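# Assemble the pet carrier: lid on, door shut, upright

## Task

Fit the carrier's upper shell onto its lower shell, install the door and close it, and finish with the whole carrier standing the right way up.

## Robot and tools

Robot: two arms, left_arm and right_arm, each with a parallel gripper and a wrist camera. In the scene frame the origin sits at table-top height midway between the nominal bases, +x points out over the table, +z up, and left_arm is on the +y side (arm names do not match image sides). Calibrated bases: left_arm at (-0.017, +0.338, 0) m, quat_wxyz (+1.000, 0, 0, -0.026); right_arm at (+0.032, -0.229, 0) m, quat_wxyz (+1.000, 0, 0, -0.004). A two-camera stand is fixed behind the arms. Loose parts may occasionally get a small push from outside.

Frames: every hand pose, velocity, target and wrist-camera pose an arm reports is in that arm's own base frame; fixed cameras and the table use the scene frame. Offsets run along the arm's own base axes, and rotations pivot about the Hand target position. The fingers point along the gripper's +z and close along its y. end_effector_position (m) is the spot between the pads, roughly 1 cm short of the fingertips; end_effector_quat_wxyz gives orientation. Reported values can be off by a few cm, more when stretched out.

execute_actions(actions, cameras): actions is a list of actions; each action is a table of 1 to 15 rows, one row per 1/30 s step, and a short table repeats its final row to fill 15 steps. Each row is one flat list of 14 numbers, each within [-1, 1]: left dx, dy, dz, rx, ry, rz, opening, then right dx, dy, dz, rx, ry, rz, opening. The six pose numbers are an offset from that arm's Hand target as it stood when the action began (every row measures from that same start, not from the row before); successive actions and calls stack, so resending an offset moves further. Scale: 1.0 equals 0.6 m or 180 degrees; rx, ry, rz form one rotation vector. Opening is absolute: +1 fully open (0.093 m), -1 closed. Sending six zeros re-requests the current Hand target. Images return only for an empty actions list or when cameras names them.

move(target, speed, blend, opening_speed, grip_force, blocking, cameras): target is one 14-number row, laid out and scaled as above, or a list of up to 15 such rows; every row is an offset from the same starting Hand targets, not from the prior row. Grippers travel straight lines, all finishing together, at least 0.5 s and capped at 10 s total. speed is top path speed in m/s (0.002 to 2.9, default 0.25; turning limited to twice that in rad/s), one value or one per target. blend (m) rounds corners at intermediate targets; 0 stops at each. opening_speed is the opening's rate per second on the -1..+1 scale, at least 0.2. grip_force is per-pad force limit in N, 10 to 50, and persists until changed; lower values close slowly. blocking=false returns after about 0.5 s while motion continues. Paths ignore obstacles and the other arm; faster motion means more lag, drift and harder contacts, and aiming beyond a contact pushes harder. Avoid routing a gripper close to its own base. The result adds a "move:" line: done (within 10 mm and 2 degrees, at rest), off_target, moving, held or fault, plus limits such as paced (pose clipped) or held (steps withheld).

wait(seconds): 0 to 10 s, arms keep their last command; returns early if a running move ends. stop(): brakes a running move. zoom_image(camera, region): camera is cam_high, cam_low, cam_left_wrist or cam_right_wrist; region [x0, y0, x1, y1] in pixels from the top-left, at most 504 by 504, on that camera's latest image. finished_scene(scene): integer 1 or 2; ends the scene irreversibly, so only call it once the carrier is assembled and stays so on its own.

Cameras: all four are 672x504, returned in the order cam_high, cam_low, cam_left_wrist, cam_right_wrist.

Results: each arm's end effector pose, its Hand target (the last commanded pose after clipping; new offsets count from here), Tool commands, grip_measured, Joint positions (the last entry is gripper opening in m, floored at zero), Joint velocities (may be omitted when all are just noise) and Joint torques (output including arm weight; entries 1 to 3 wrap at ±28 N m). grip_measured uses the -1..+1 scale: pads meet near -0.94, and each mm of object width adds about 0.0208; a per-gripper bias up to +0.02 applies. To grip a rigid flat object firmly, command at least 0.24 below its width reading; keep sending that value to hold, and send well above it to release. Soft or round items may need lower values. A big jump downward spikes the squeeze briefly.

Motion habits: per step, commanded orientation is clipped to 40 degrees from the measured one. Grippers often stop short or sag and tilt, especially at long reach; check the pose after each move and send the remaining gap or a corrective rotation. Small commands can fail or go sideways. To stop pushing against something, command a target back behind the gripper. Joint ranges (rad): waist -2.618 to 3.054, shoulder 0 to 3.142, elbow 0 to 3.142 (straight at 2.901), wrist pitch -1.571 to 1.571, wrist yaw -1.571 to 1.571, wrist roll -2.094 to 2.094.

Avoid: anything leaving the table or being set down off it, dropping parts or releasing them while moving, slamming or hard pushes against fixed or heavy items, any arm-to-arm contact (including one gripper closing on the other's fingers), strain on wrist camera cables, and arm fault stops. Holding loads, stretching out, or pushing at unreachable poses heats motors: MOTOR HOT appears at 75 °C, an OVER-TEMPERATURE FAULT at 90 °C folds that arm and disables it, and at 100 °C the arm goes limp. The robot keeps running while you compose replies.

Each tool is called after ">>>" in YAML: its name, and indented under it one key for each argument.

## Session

>>> execute_actions:
  actions: []

>>> zoom_image:
  camera: "cam_high"
  region: [230, 150, 480, 460]

>>> zoom_image:
  camera: "cam_low"
  region: [170, 60, 520, 310]

Scene clock: 0.00 s.
left_arm: end_effector_position=(+0.2344, +0.0250, +0.1802) grip_measured=+1.000 end_effector_quat_wxyz=(+0.517, -0.151, +0.842, +0.024) | right_arm: end_effector_position=(+0.2371, +0.0627, +0.1662) grip_measured=+1.000 end_effector_quat_wxyz=(+0.536, +0.107, +0.834, -0.072)
Joint positions: left_arm=[-0.091 0.442 0.473 -0.534 -0.277 -0.281 0.093] | right_arm=[0.854 0.778 0.499 -0.523 0.957 0.696 0.093]
Joint velocities: within noise
Joint torques (N m): no reading
Heat: left arm: 48 °C; right arm: 39 °C.
Hand target: left_arm +0.2363, +0.0249, +0.1890; +0.527, -0.152, +0.836, +0.021 | right_arm +0.2381, +0.0638, +0.1706; +0.540, +0.110, +0.832, -0.067
Tool commands: left_gripper/opening=+1.0 right_gripper/opening=+1.0

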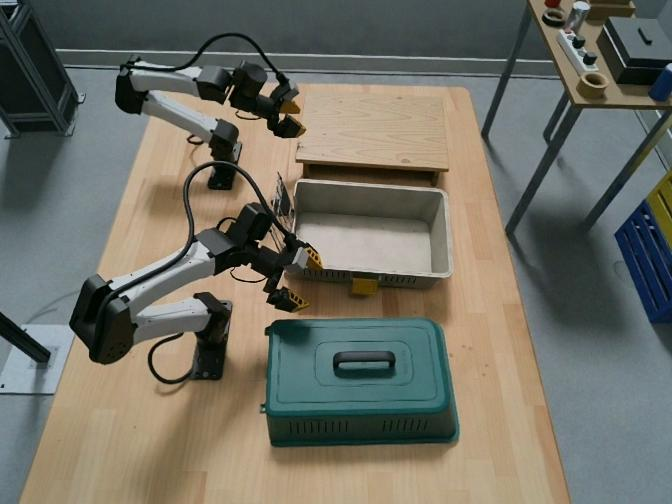

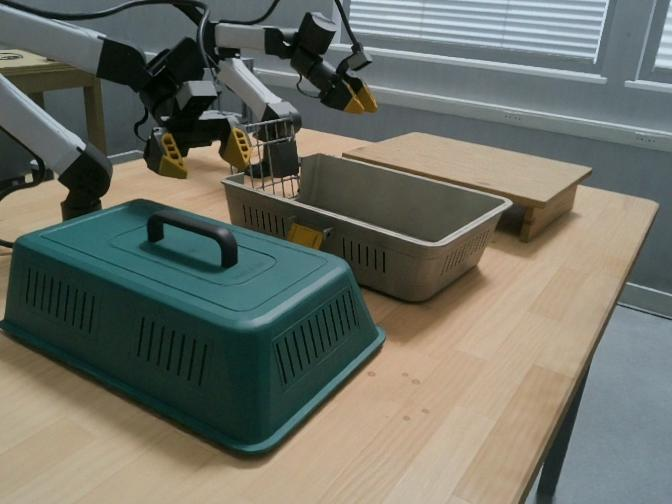

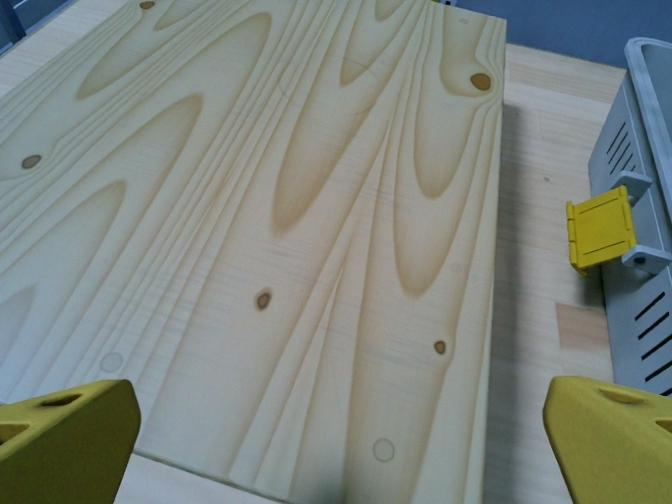

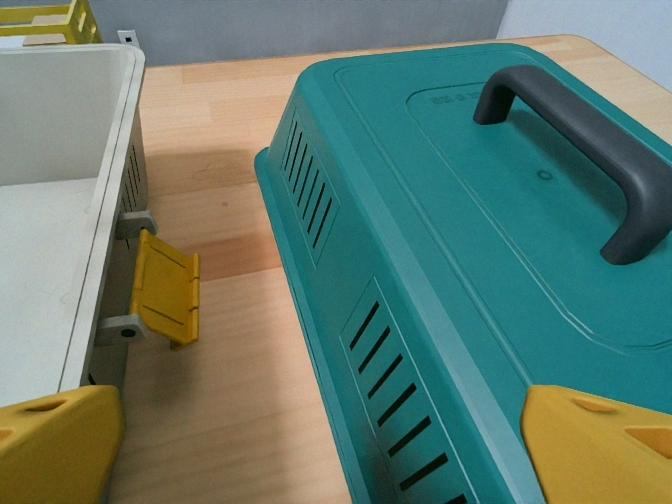

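Scaled by 1.626 from the camera's 672x504 image, which has a finer 960x720 frame.

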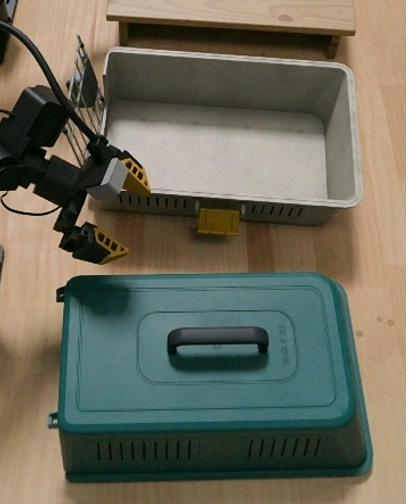

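Scaled by 1.440 from the camera's 672x504 image, which has a finer 960x720 frame.

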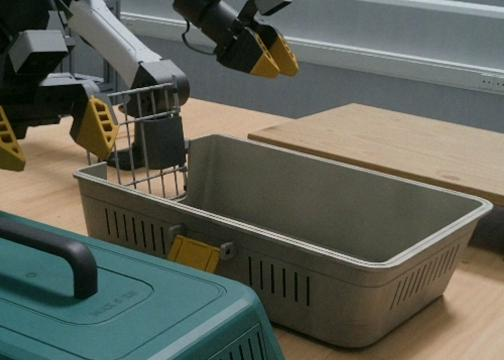

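>>> move:
  target:
    - [-0.05,-0.1,0.15,0.02,0.03,-0.1,-1,0.07,-0.08,0.13,0.004,0.04,0.03,0.5]
    - [-0.187,-0.38,0.148,0.0797,0.1197,-0.37,-1,0.213,-0.263,0.05,0.0127,0.116,0.0818,0.5]
  blend: 0.03
  cameras: ["all"]

>>> zoom_image:
  camera: "cam_high"
  region: [250, 150, 480, 300]

Scene clock: 37.30 s.
left_arm: end_effector_position=(+0.1259, -0.1993, +0.2672) grip_measured=-0.981 end_effector_quat_wxyz=(+0.304, +0.389, +0.859, -0.134) | right_arm: end_effector_position=(+0.3607, -0.0926, +0.1889) grip_measured=+0.502 end_effector_quat_wxyz=(+0.372, +0.008, +0.928, +0.001)
Joint positions: left_arm=[-1.139 0.964 1.249 -1.2 -0.185 -0.225 0] | right_arm=[-0.36 1.34 1.082 -0.583 -0.242 -0.251 0.069]
Joint torques (N m): left_arm=[-0.36 -0.94 9.14 1.7 -0.04 0.31] | right_arm=[-0.59 -5.2 11.62 1.57 -0.27 -0.18]
Heat: left arm: 54 °C; right arm: 43 °C.
Hand target: left_arm +0.1241, -0.2031, +0.2778; +0.311, +0.397, +0.851, -0.145 | right_arm +0.3658, -0.0940, +0.2004; +0.382, +0.000, +0.924, +0.000
Off the commanded pose: left_arm 0.011 m, 2 deg | right_arm 0.013 m, 2 deg.
move: off_target (left_arm, right_arm)

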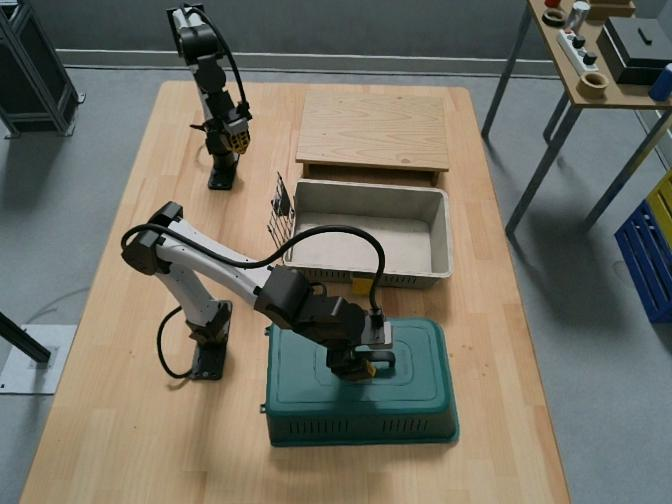

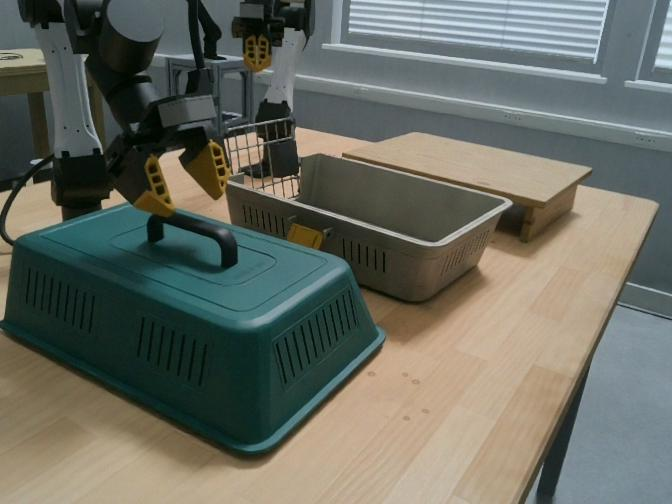

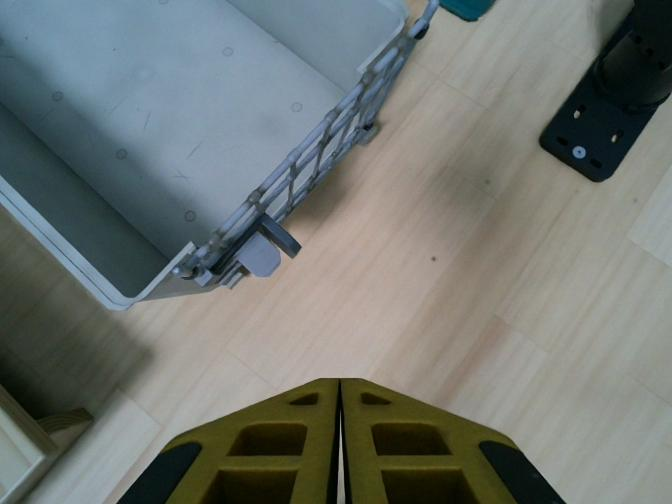

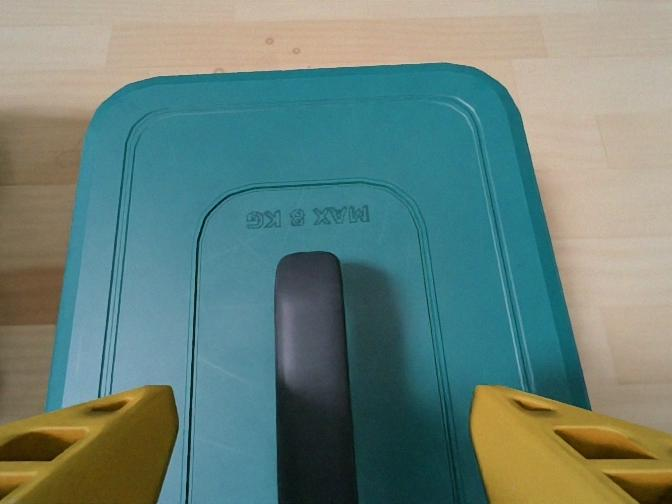

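Scaled by 2.191 from the camera's 672x504 image, which has a finer 960x720 frame.

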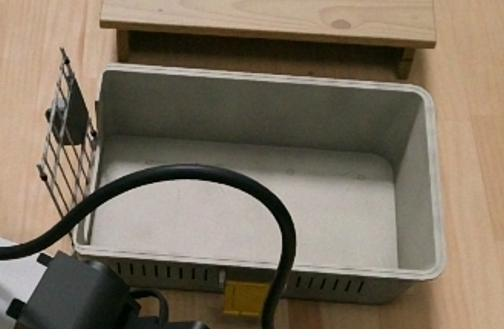

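>>> move:
  target: [0,0,0,0,0,0,-1,0.004,0.01,-0.115,0,0,0.008,0.5]
  speed: 0.12
  cameras: ["cam_high","cam_low","cam_right_wrist"]

>>> zoom_image:
  camera: "cam_low"
  region: [100, 130, 280, 300]

Scene clock: 44.13 s.
left_arm: end_effector_position=(+0.1258, -0.1993, +0.2672) grip_measured=-0.981 end_effector_quat_wxyz=(+0.304, +0.390, +0.859, -0.134) | right_arm: end_effector_position=(+0.3659, -0.0913, +0.1346) grip_measured=+0.502 end_effector_quat_wxyz=(+0.378, -0.003, +0.926, +0.001)
Joint positions: left_arm=[-1.139 0.964 1.249 -1.201 -0.184 -0.224 0] | right_arm=[-0.355 1.382 0.887 -0.334 -0.25 -0.263 0.069]
Joint torques (N m): left_arm=[-0.27 -0.84 9.24 1.69 -0.02 0.3] | right_arm=[0.21 -5.33 6.97 1.91 -0.27 -0.14]
Heat: left arm: 56 °C; right arm: 44 °C.
Hand target: left_arm +0.1241, -0.2031, +0.2778; +0.311, +0.397, +0.851, -0.145 | right_arm +0.3682, -0.0880, +0.1315; +0.382, -0.011, +0.924, +0.005
Off the commanded pose: left_arm 0.011 m, 2 deg | right_arm 0.005 m, 1 deg.
move: off_target (left_arm)
Images, in order (width x height): cam_high 672x504, cam_low 672x504, cam_right_wrist 672x504.

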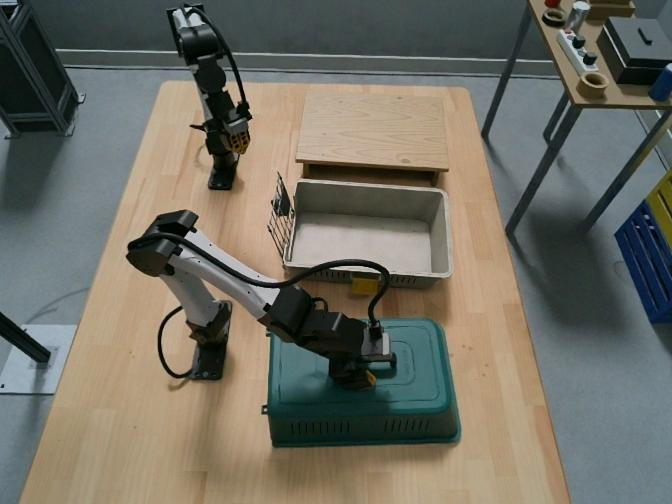

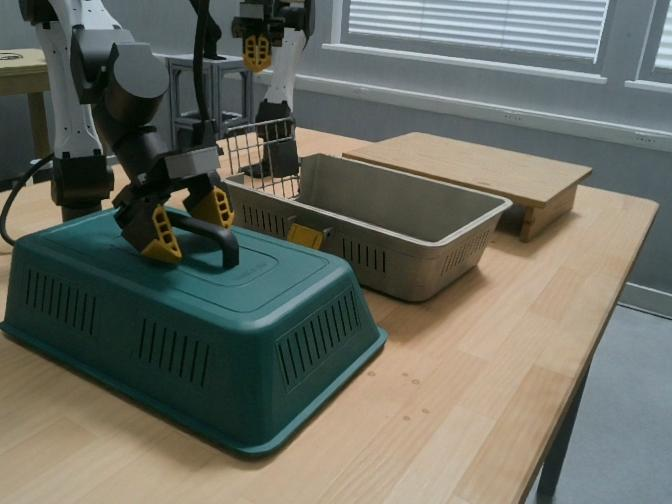

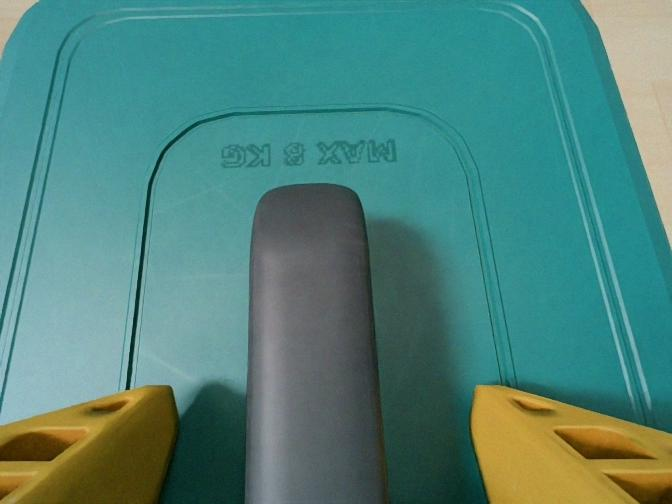

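Scaled by 2.800 from the camera's 672x504 image, which has a finer 960x720 frame.

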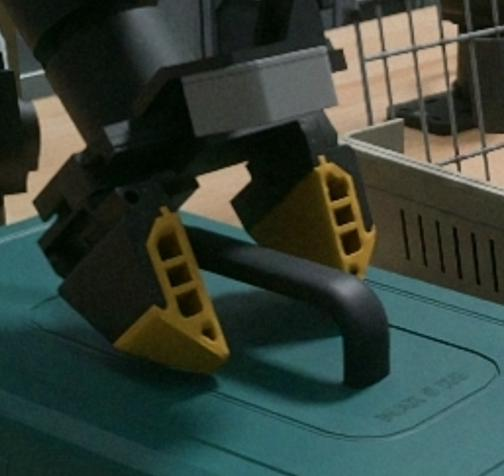

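>>> move:
  target: [0,0,0,0,0,0,-1,0,0,0,0,0,0,-1]
  opening_speed: 0.8

>>> move:
  target:
    - [0,0,0,0,0,0,-1,0.01,0.0,0.13,0,-0.05,0,-1]
    - [0,0,0,0,0,0,-1,0.03,0.03,0.385,-0.005,-0.055,-0.01,-1]
  speed: 0.1
  blend: 0.02
  cameras: ["cam_high","cam_low","cam_right_wrist"]

Scene clock: 52.40 s.
left_arm: end_effector_position=(+0.1258, -0.1993, +0.2672) grip_measured=-0.981 end_effector_quat_wxyz=(+0.304, +0.390, +0.859, -0.134) | right_arm: end_effector_position=(+0.3661, -0.0910, +0.1348) grip_measured=-0.610 end_effector_quat_wxyz=(+0.379, -0.006, +0.925, +0.001)
Joint positions: left_arm=[-1.139 0.964 1.249 -1.201 -0.184 -0.224 0] | right_arm=[-0.355 1.382 0.887 -0.333 -0.252 -0.269 0.016]
Joint torques (N m): left_arm=[-0.32 -0.92 9.26 1.64 0 0.32] | right_arm=[0.23 -5.3 6.94 1.91 -0.25 -0.1]
Heat: left arm: 59 °C; right arm: 44 °C.
Hand target: left_arm +0.1241, -0.2031, +0.2778; +0.311, +0.397, +0.851, -0.145 | right_arm +0.3683, -0.0881, +0.1315; +0.382, -0.011, +0.924, +0.005
Off the commanded pose: left_arm 0.011 m, 2 deg | right_arm 0.005 m, 1 deg.
move: off_target (left_arm)

Scene clock: 55.47 s.
left_arm: end_effector_position=(+0.1258, -0.1993, +0.2672) grip_measured=-0.981 end_effector_quat_wxyz=(+0.304, +0.390, +0.859, -0.134) | right_arm: end_effector_position=(+0.3743, -0.0692, +0.3257) grip_measured=-0.620 end_effector_quat_wxyz=(+0.405, +0.004, +0.914, +0.001)
Joint positions: left_arm=[-1.139 0.964 1.249 -1.201 -0.184 -0.224 0] | right_arm=[-0.27 1.421 1.655 -0.989 -0.197 -0.176 0.015]
Joint torques (N m): left_arm=[-0.29 -0.81 9.17 1.67 0.01 0.3] | right_arm=[0.16 -7.05 12.48 2.41 -0.13 0.06]
Heat: left arm: 59 °C; right arm: 45 °C.
Hand target: left_arm +0.1241, -0.2031, +0.2778; +0.311, +0.397, +0.851, -0.145 | right_arm +0.3863, -0.0701, +0.3624; +0.460, +0.000, +0.888, -0.010
Off the commanded pose: left_arm 0.011 m, 2 deg | right_arm 0.039 m, 7 deg.
move: off_target (left_arm, right_arm)
Images, in order (width x height): cam_high 672x504, cam_low 672x504, cam_right_wrist 672x504.

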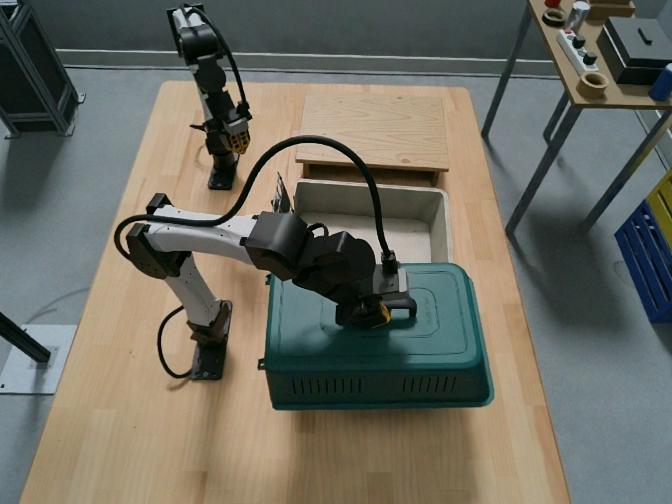

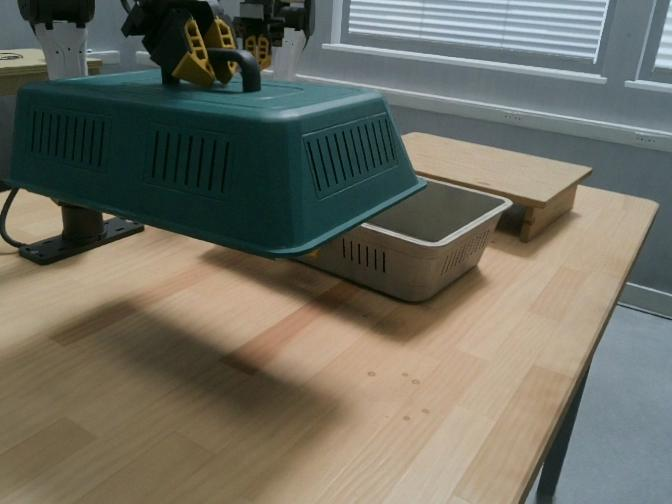

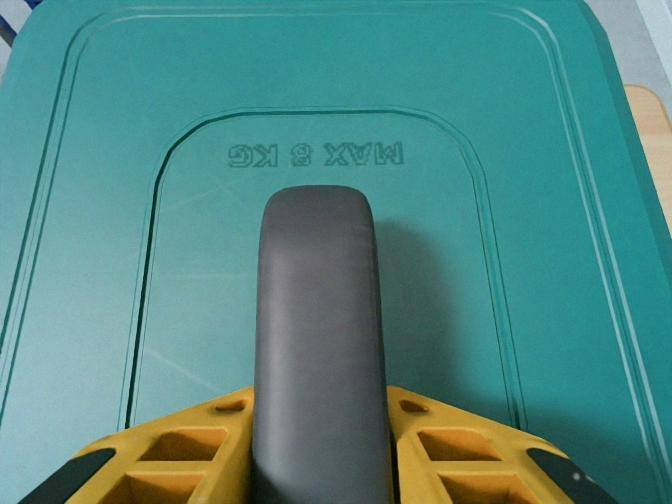

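>>> move:
  target: [0,0,0,0,0,0,-1,0.008,0.572,-0.02,0.0312,0.0213,-0.0281,-1]
  speed: 0.12
  cameras: ["cam_high","cam_low","cam_left_wrist"]

>>> zoom_image:
  camera: "cam_high"
  region: [250, 150, 490, 300]

>>> zoom_image:
  camera: "cam_low"
  region: [170, 40, 520, 310]

Scene clock: 68.90 s.
left_arm: end_effector_position=(+0.1258, -0.1993, +0.2672) grip_measured=-0.981 end_effector_quat_wxyz=(+0.304, +0.390, +0.859, -0.134) | right_arm: end_effector_position=(+0.3833, +0.2744, +0.3230) grip_measured=-0.620 end_effector_quat_wxyz=(+0.390, +0.035, +0.920, -0.006)
Joint positions: left_arm=[-1.139 0.964 1.249 -1.201 -0.184 -0.224 0] | right_arm=[0.819 2.064 2.49 -1.411 0.582 0.714 0.015]
Joint torques (N m): left_arm=[-0.23 -0.88 9.26 1.64 0.01 0.31] | right_arm=[-0.32 -12.11 11.11 1.71 0.78 0.07]
Heat: left arm: 61 °C; right arm: 47 °C.
Hand target: left_arm +0.1241, -0.2031, +0.2778; +0.311, +0.397, +0.851, -0.145 | right_arm +0.3910, +0.2731, +0.3506; +0.429, +0.061, +0.901, +0.014
Off the commanded pose: left_arm 0.011 m, 2 deg | right_arm 0.029 m, 6 deg.
move: off_target (left_arm, right_arm)
Images, in order (width x height): cam_high 672x504, cam_low 672x504, cam_left_wrist 672x504.

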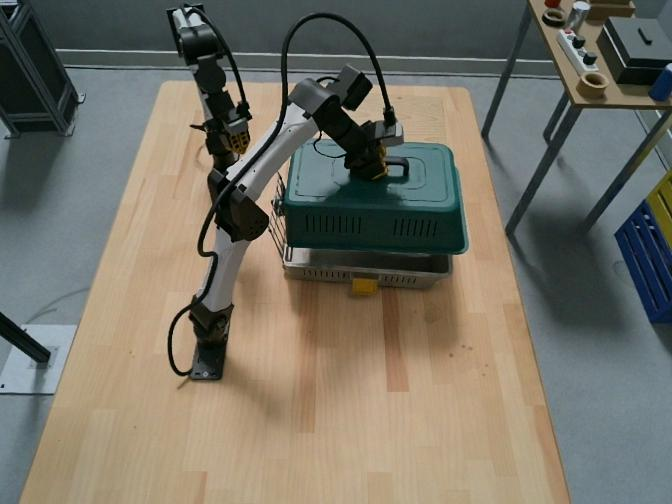

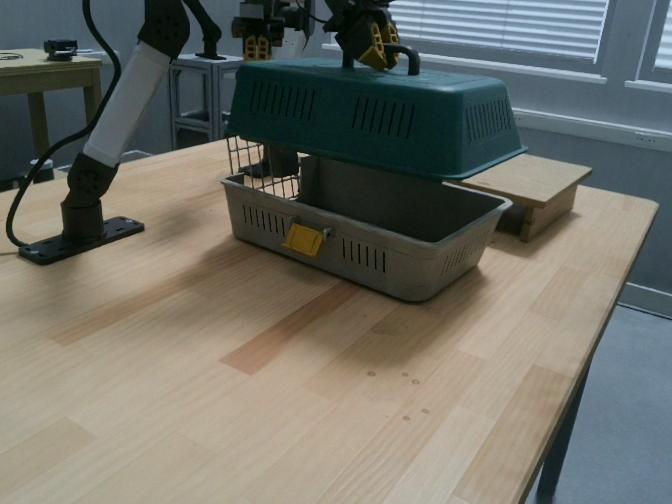

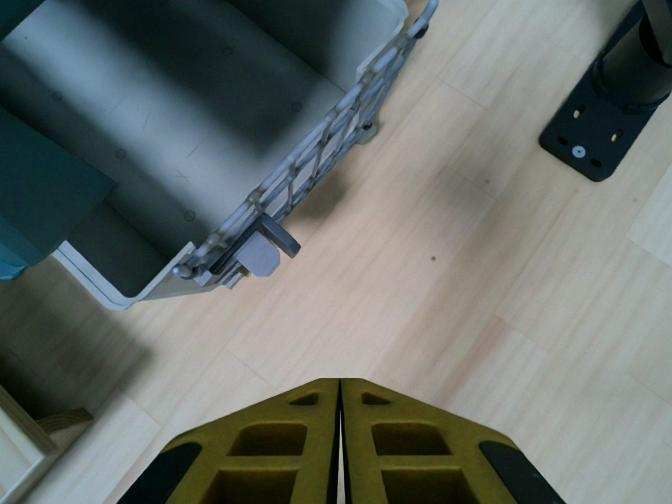

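Scaled by 2.100 from the camera's 672x504 image, which has a finer 960x720 frame.

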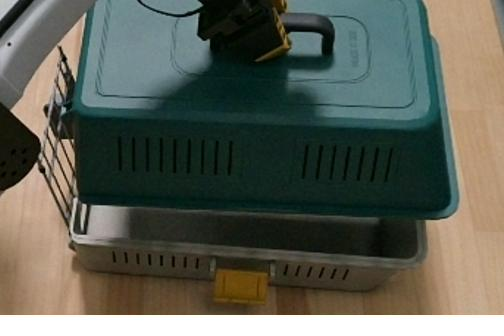

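Scaled by 1.440 from the camera's 672x504 image, which has a finer 960x720 frame.

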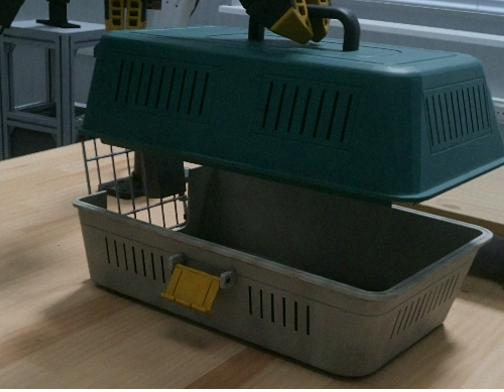

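>>> move:
  target: [0,0,0,0,0,0,-1,-0.011,0.018,-0.045,-0.004,0,-0.016,-1]
  speed: 0.08
  cameras: ["cam_high","cam_low","cam_left_wrist"]

>>> zoom_image:
  camera: "cam_high"
  region: [250, 150, 490, 300]

>>> zoom_image:
  camera: "cam_low"
  region: [170, 40, 520, 310]

Scene clock: 75.47 s.
left_arm: end_effector_position=(+0.1258, -0.1993, +0.2672) grip_measured=-0.981 end_effector_quat_wxyz=(+0.304, +0.390, +0.859, -0.134) | right_arm: end_effector_position=(+0.3770, +0.2842, +0.3000) grip_measured=-0.620 end_effector_quat_wxyz=(+0.388, +0.057, +0.919, -0.024)
Joint positions: left_arm=[-1.139 0.964 1.249 -1.201 -0.184 -0.224 0] | right_arm=[0.861 2.064 2.392 -1.38 0.64 0.809 0.015]
Joint torques (N m): left_arm=[-0.36 -0.9 9.2 1.65 0.04 0.33] | right_arm=[-0.02 -14.22 6.94 1.8 0.88 0.07]
Heat: left arm: 62 °C; right arm: 48 °C.
Hand target: left_arm +0.1241, -0.2031, +0.2778; +0.311, +0.397, +0.851, -0.145 | right_arm +0.3844, +0.2840, +0.3235; +0.430, +0.081, +0.899, -0.003
Off the commanded pose: left_arm 0.011 m, 2 deg | right_arm 0.025 m, 6 deg.
move: off_target (left_arm, right_arm)
Images, in order (width x height): cam_high 672x504, cam_low 672x504, cam_left_wrist 672x504.

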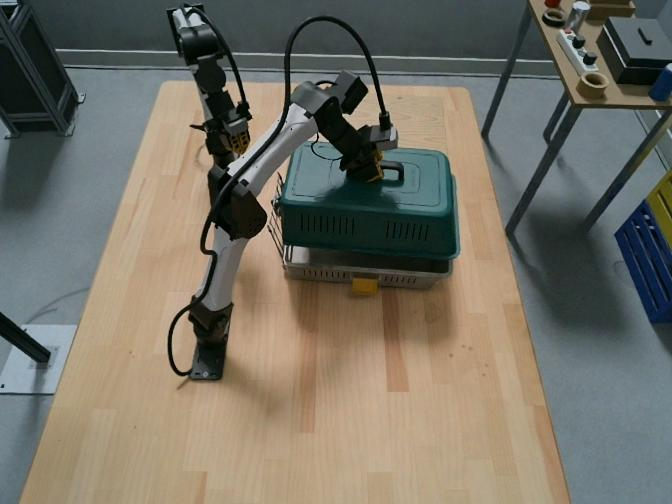

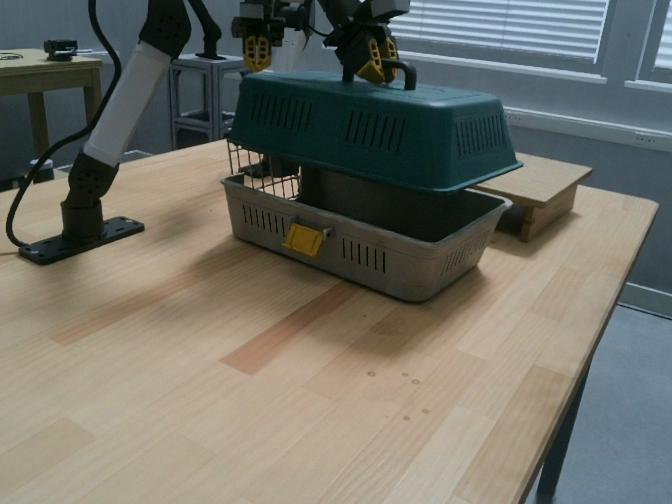

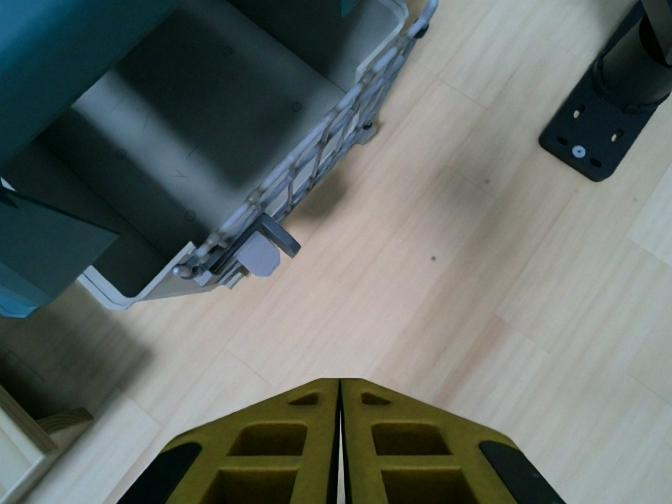

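Scaled by 2.100 from the camera's 672x504 image, which has a finer 960x720 frame.

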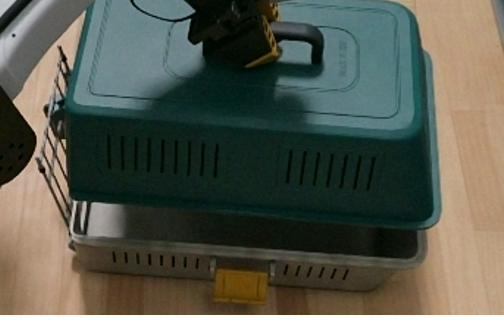

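Scaled by 1.440 from the camera's 672x504 image, which has a finer 960x720 frame.

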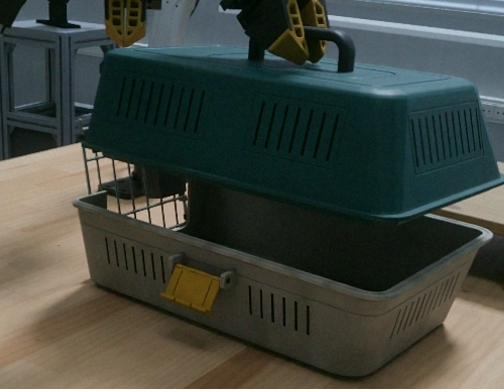

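>>> move:
  target:
    - [0,-0.065,-0.12,-0.04,-0.034,0,-1,0,0,0,0,0,0,-1]
    - [0.125,-0.215,-0.15,-0.08,-0.067,0,-1,0,0,0,0,0,0,-1]
  speed: 0.1
  blend: 0.02
  cameras: ["cam_high","cam_low","cam_left_wrist"]

>>> zoom_image:
  camera: "cam_low"
  region: [170, 90, 310, 230]

Scene clock: 84.73 s.
left_arm: end_effector_position=(+0.1950, -0.3264, +0.1820) grip_measured=-0.981 end_effector_quat_wxyz=(+0.435, +0.368, +0.797, -0.200) | right_arm: end_effector_position=(+0.3772, +0.2844, +0.3002) grip_measured=-0.620 end_effector_quat_wxyz=(+0.389, +0.057, +0.919, -0.023)
Joint positions: left_arm=[-1.131 1.234 0.801 -0.156 -0.224 -0.146 0] | right_arm=[0.861 2.064 2.392 -1.379 0.64 0.809 0.015]
Joint torques (N m): left_arm=[0.77 -3.9 8.03 2.46 0.03 0.32] | right_arm=[-0.05 -14.2 6.87 1.81 0.89 0.07]
Heat: left arm: 62 °C; right arm: 48 °C.
Hand target: left_arm +0.1991, -0.3321, +0.1878; +0.445, +0.368, +0.789, -0.208 | right_arm +0.3844, +0.2840, +0.3235; +0.430, +0.081, +0.899, -0.003
Off the commanded pose: left_arm 0.009 m, 2 deg | right_arm 0.024 m, 6 deg.
move: off_target (right_arm)
Images, in order (width x height): cam_high 672x504, cam_low 672x504, cam_left_wrist 672x504.

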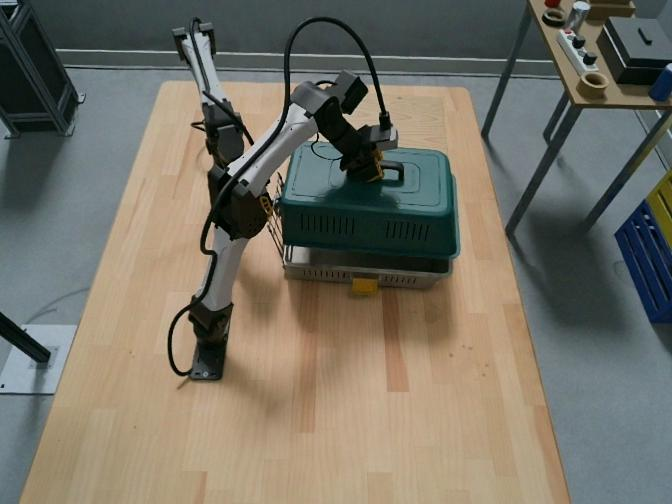

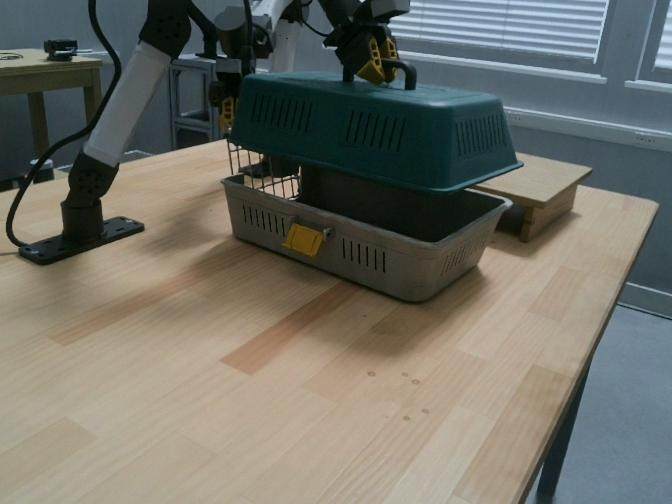

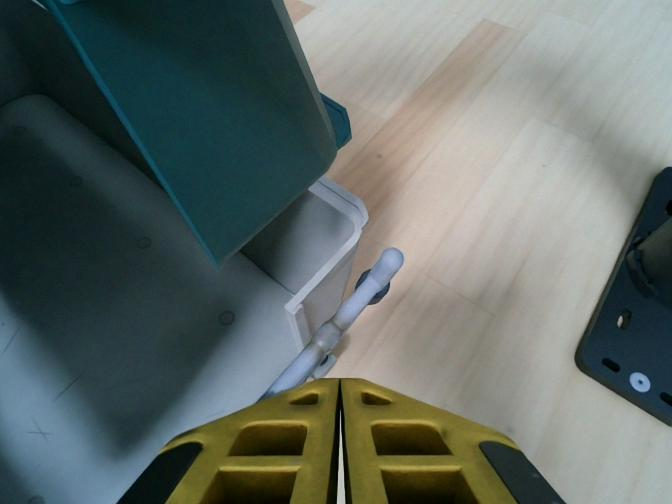

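Scaled by 3.600 from the camera's 672x504 image, which has a finer 960x720 frame.

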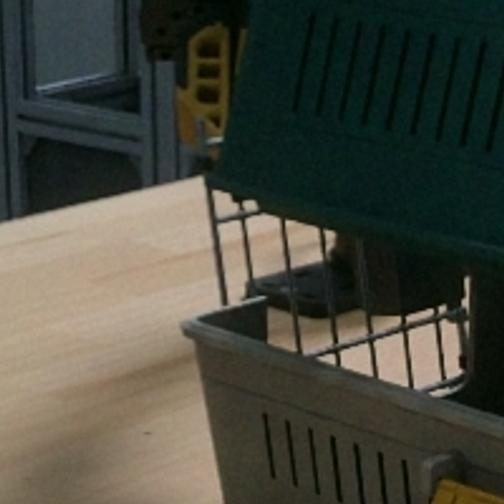

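>>> move:
  target: [0.035,0,0,0,0,0,-1,0,0,-0.055,0,0,0,-1]
  speed: 0.06
  cameras: ["cam_high","cam_low","cam_left_wrist"]

>>> zoom_image:
  camera: "cam_left_wrist"
  region: [230, 0, 490, 300]

>>> zoom_image:
  camera: "cam_high"
  region: [270, 230, 470, 300]

>>> zoom_image:
  camera: "cam_low"
  region: [210, 120, 530, 310]

Scene clock: 89.63 s.
left_arm: end_effector_position=(+0.2134, -0.3219, +0.1714) grip_measured=-0.981 end_effector_quat_wxyz=(+0.426, +0.370, +0.803, -0.194) | right_arm: end_effector_position=(+0.3796, +0.2860, +0.2549) grip_measured=-0.621 end_effector_quat_wxyz=(+0.383, +0.058, +0.921, -0.033)
Joint positions: left_arm=[-1.056 1.272 0.801 -0.135 -0.161 -0.107 0] | right_arm=[0.861 1.992 2.092 -1.178 0.646 0.818 0.015]
Joint torques (N m): left_arm=[0.62 -4.25 9.91 2.49 0.04 0.3] | right_arm=[-0.01 -17.06 7.5 1.74 0.84 -0.03]
Heat: left arm: 62 °C; right arm: 48 °C.
Hand target: left_arm +0.2200, -0.3321, +0.1878; +0.445, +0.368, +0.789, -0.208 | right_arm +0.3844, +0.2840, +0.2905; +0.430, +0.081, +0.899, -0.003
Off the commanded pose: left_arm 0.020 m, 3 deg | right_arm 0.036 m, 7 deg.
move: off_target (left_arm, right_arm)
Images, in order (width x height): cam_high 672x504, cam_low 672x504, cam_left_wrist 672x504.

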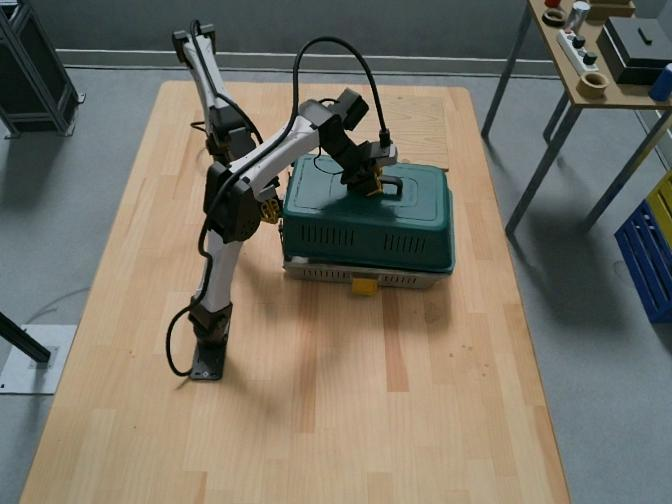

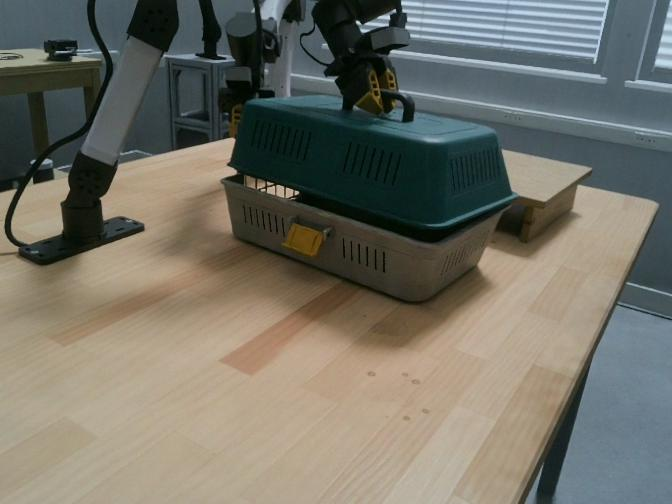

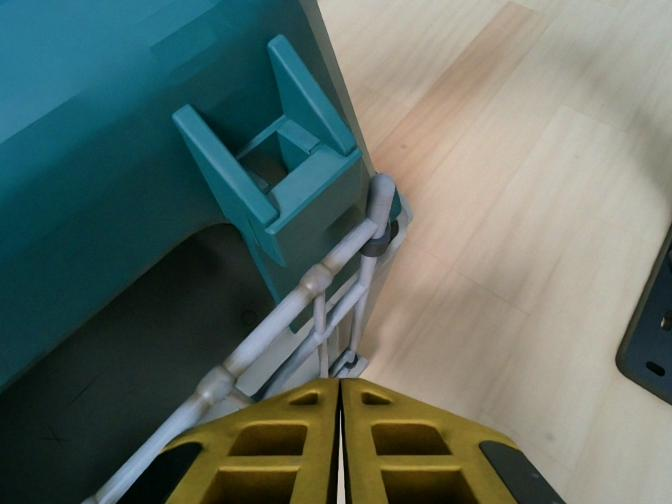

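Scaled by 1.680 from the camera's 672x504 image, which has a finer 960x720 frame.

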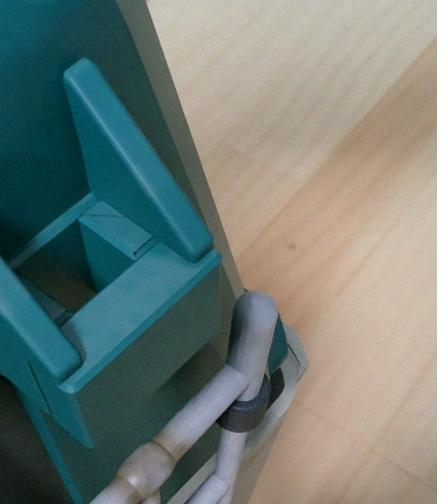

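Scaled by 2.520 from the camera's 672x504 image, which has a finer 960x720 frame.

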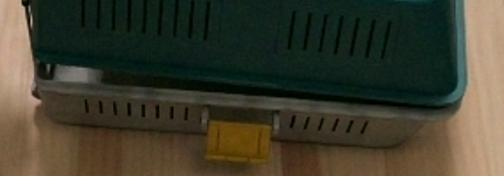

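Scaled by 1.575 from the camera's 672x504 image, which has a finer 960x720 frame.

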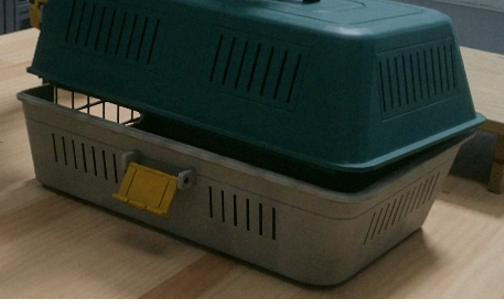

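>>> move:
  target: [0,0,0,0,0,0,-1,0,0,0.03,0,0,0.013,-1]
  speed: 0.05

>>> move:
  target: [0.014,0,0,0,0,0,-1,0,0,0,0,0,0,-1]
  speed: 0.05
  cameras: ["cam_high","cam_low","cam_left_wrist"]

>>> zoom_image:
  camera: "cam_left_wrist"
  region: [230, 0, 490, 300]

>>> zoom_image:
  camera: "cam_high"
  region: [270, 230, 470, 300]

>>> zoom_image:
  camera: "cam_low"
  region: [210, 120, 530, 310]

Scene clock: 99.83 s.
left_arm: end_effector_position=(+0.2133, -0.3219, +0.1714) grip_measured=-0.981 end_effector_quat_wxyz=(+0.426, +0.370, +0.803, -0.194) | right_arm: end_effector_position=(+0.3786, +0.2878, +0.2572) grip_measured=-0.621 end_effector_quat_wxyz=(+0.381, +0.040, +0.923, -0.032)
Joint positions: left_arm=[-1.056 1.272 0.801 -0.135 -0.161 -0.107 0] | right_arm=[0.861 1.988 2.098 -1.178 0.631 0.779 0.015]
Joint torques (N m): left_arm=[0.49 -4.15 10.07 2.47 0.07 0.3] | right_arm=[-0.72 -17.28 12.4 1.51 0.71 -0.15]
Heat: left arm: 63 °C; right arm: 47 °C.
Hand target: left_arm +0.2200, -0.3321, +0.1878; +0.445, +0.368, +0.789, -0.208 | right_arm +0.3844, +0.2840, +0.3084; +0.430, +0.062, +0.901, +0.006
Off the commanded pose: left_arm 0.020 m, 3 deg | right_arm 0.052 m, 8 deg.
move: off_target (left_arm, right_arm)

Scene clock: 100.73 s.
left_arm: end_effector_position=(+0.2201, -0.3198, +0.1664) grip_measured=-0.981 end_effector_quat_wxyz=(+0.421, +0.371, +0.805, -0.192) | right_arm: end_effector_position=(+0.3785, +0.2879, +0.2572) grip_measured=-0.621 end_effector_quat_wxyz=(+0.381, +0.039, +0.923, -0.032)
Joint positions: left_arm=[-1.028 1.288 0.801 -0.129 -0.138 -0.092 0] | right_arm=[0.861 1.988 2.098 -1.178 0.631 0.779 0.015]
Joint torques (N m): left_arm=[0.61 -4.38 10.74 2.45 0.04 0.32] | right_arm=[-0.72 -17.32 12.37 1.5 0.71 -0.16]
Heat: left arm: 64 °C; right arm: 47 °C.
Hand target: left_arm +0.2285, -0.3321, +0.1878; +0.445, +0.368, +0.789, -0.208 | right_arm +0.3844, +0.2840, +0.3084; +0.430, +0.062, +0.901, +0.006
Off the commanded pose: left_arm 0.026 m, 4 deg | right_arm 0.052 m, 8 deg.
move: off_target (left_arm, right_arm)
Images, in order (width x height): cam_high 672x504, cam_low 672x504, cam_left_wrist 672x504.

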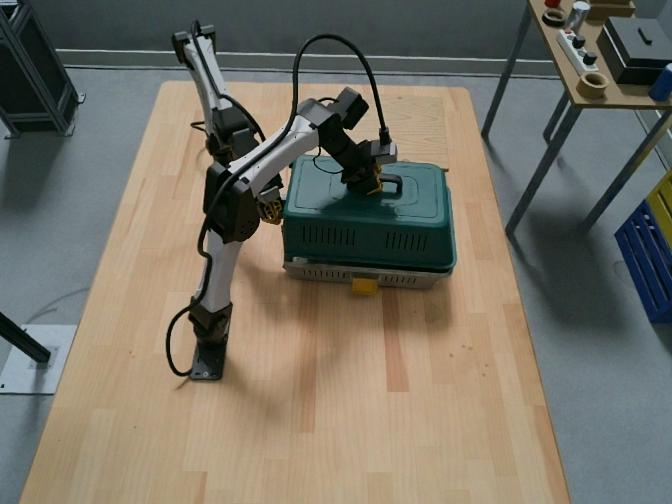

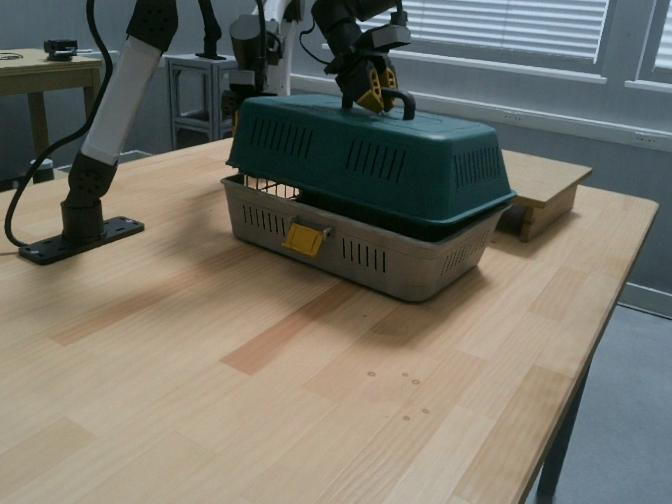

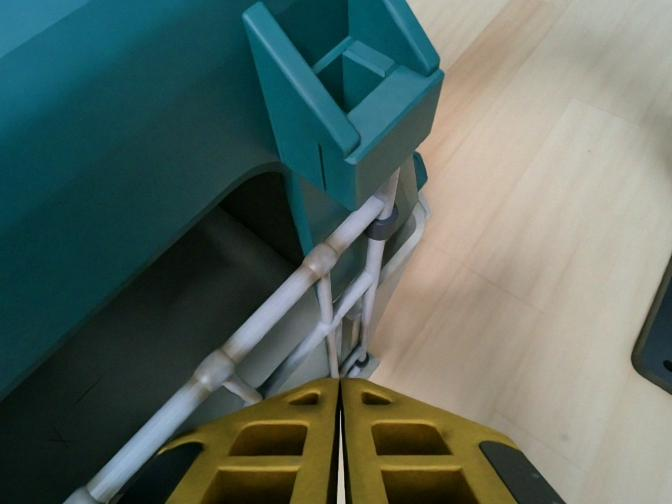

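Scaled by 1.680 from the camera's 672x504 image, which has a finer 960x720 frame.

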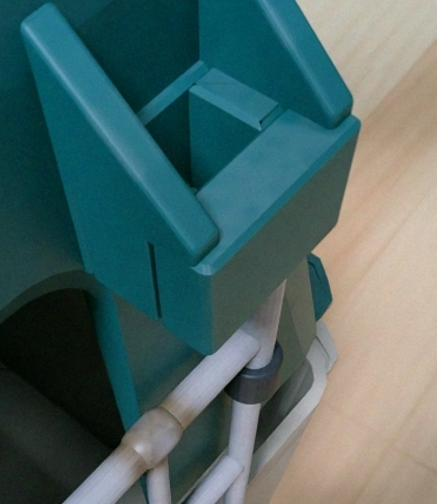

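Scaled by 2.520 from the camera's 672x504 image, which has a finer 960x720 frame.

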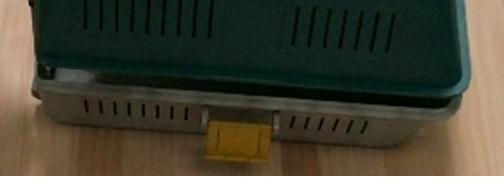

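Scaled by 1.575 from the camera's 672x504 image, which has a finer 960x720 frame.

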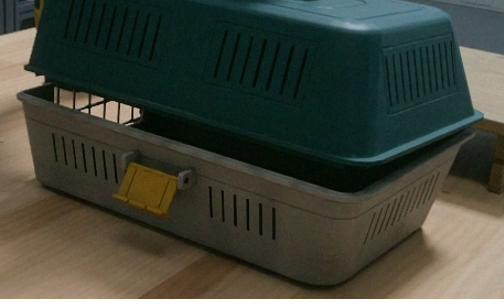

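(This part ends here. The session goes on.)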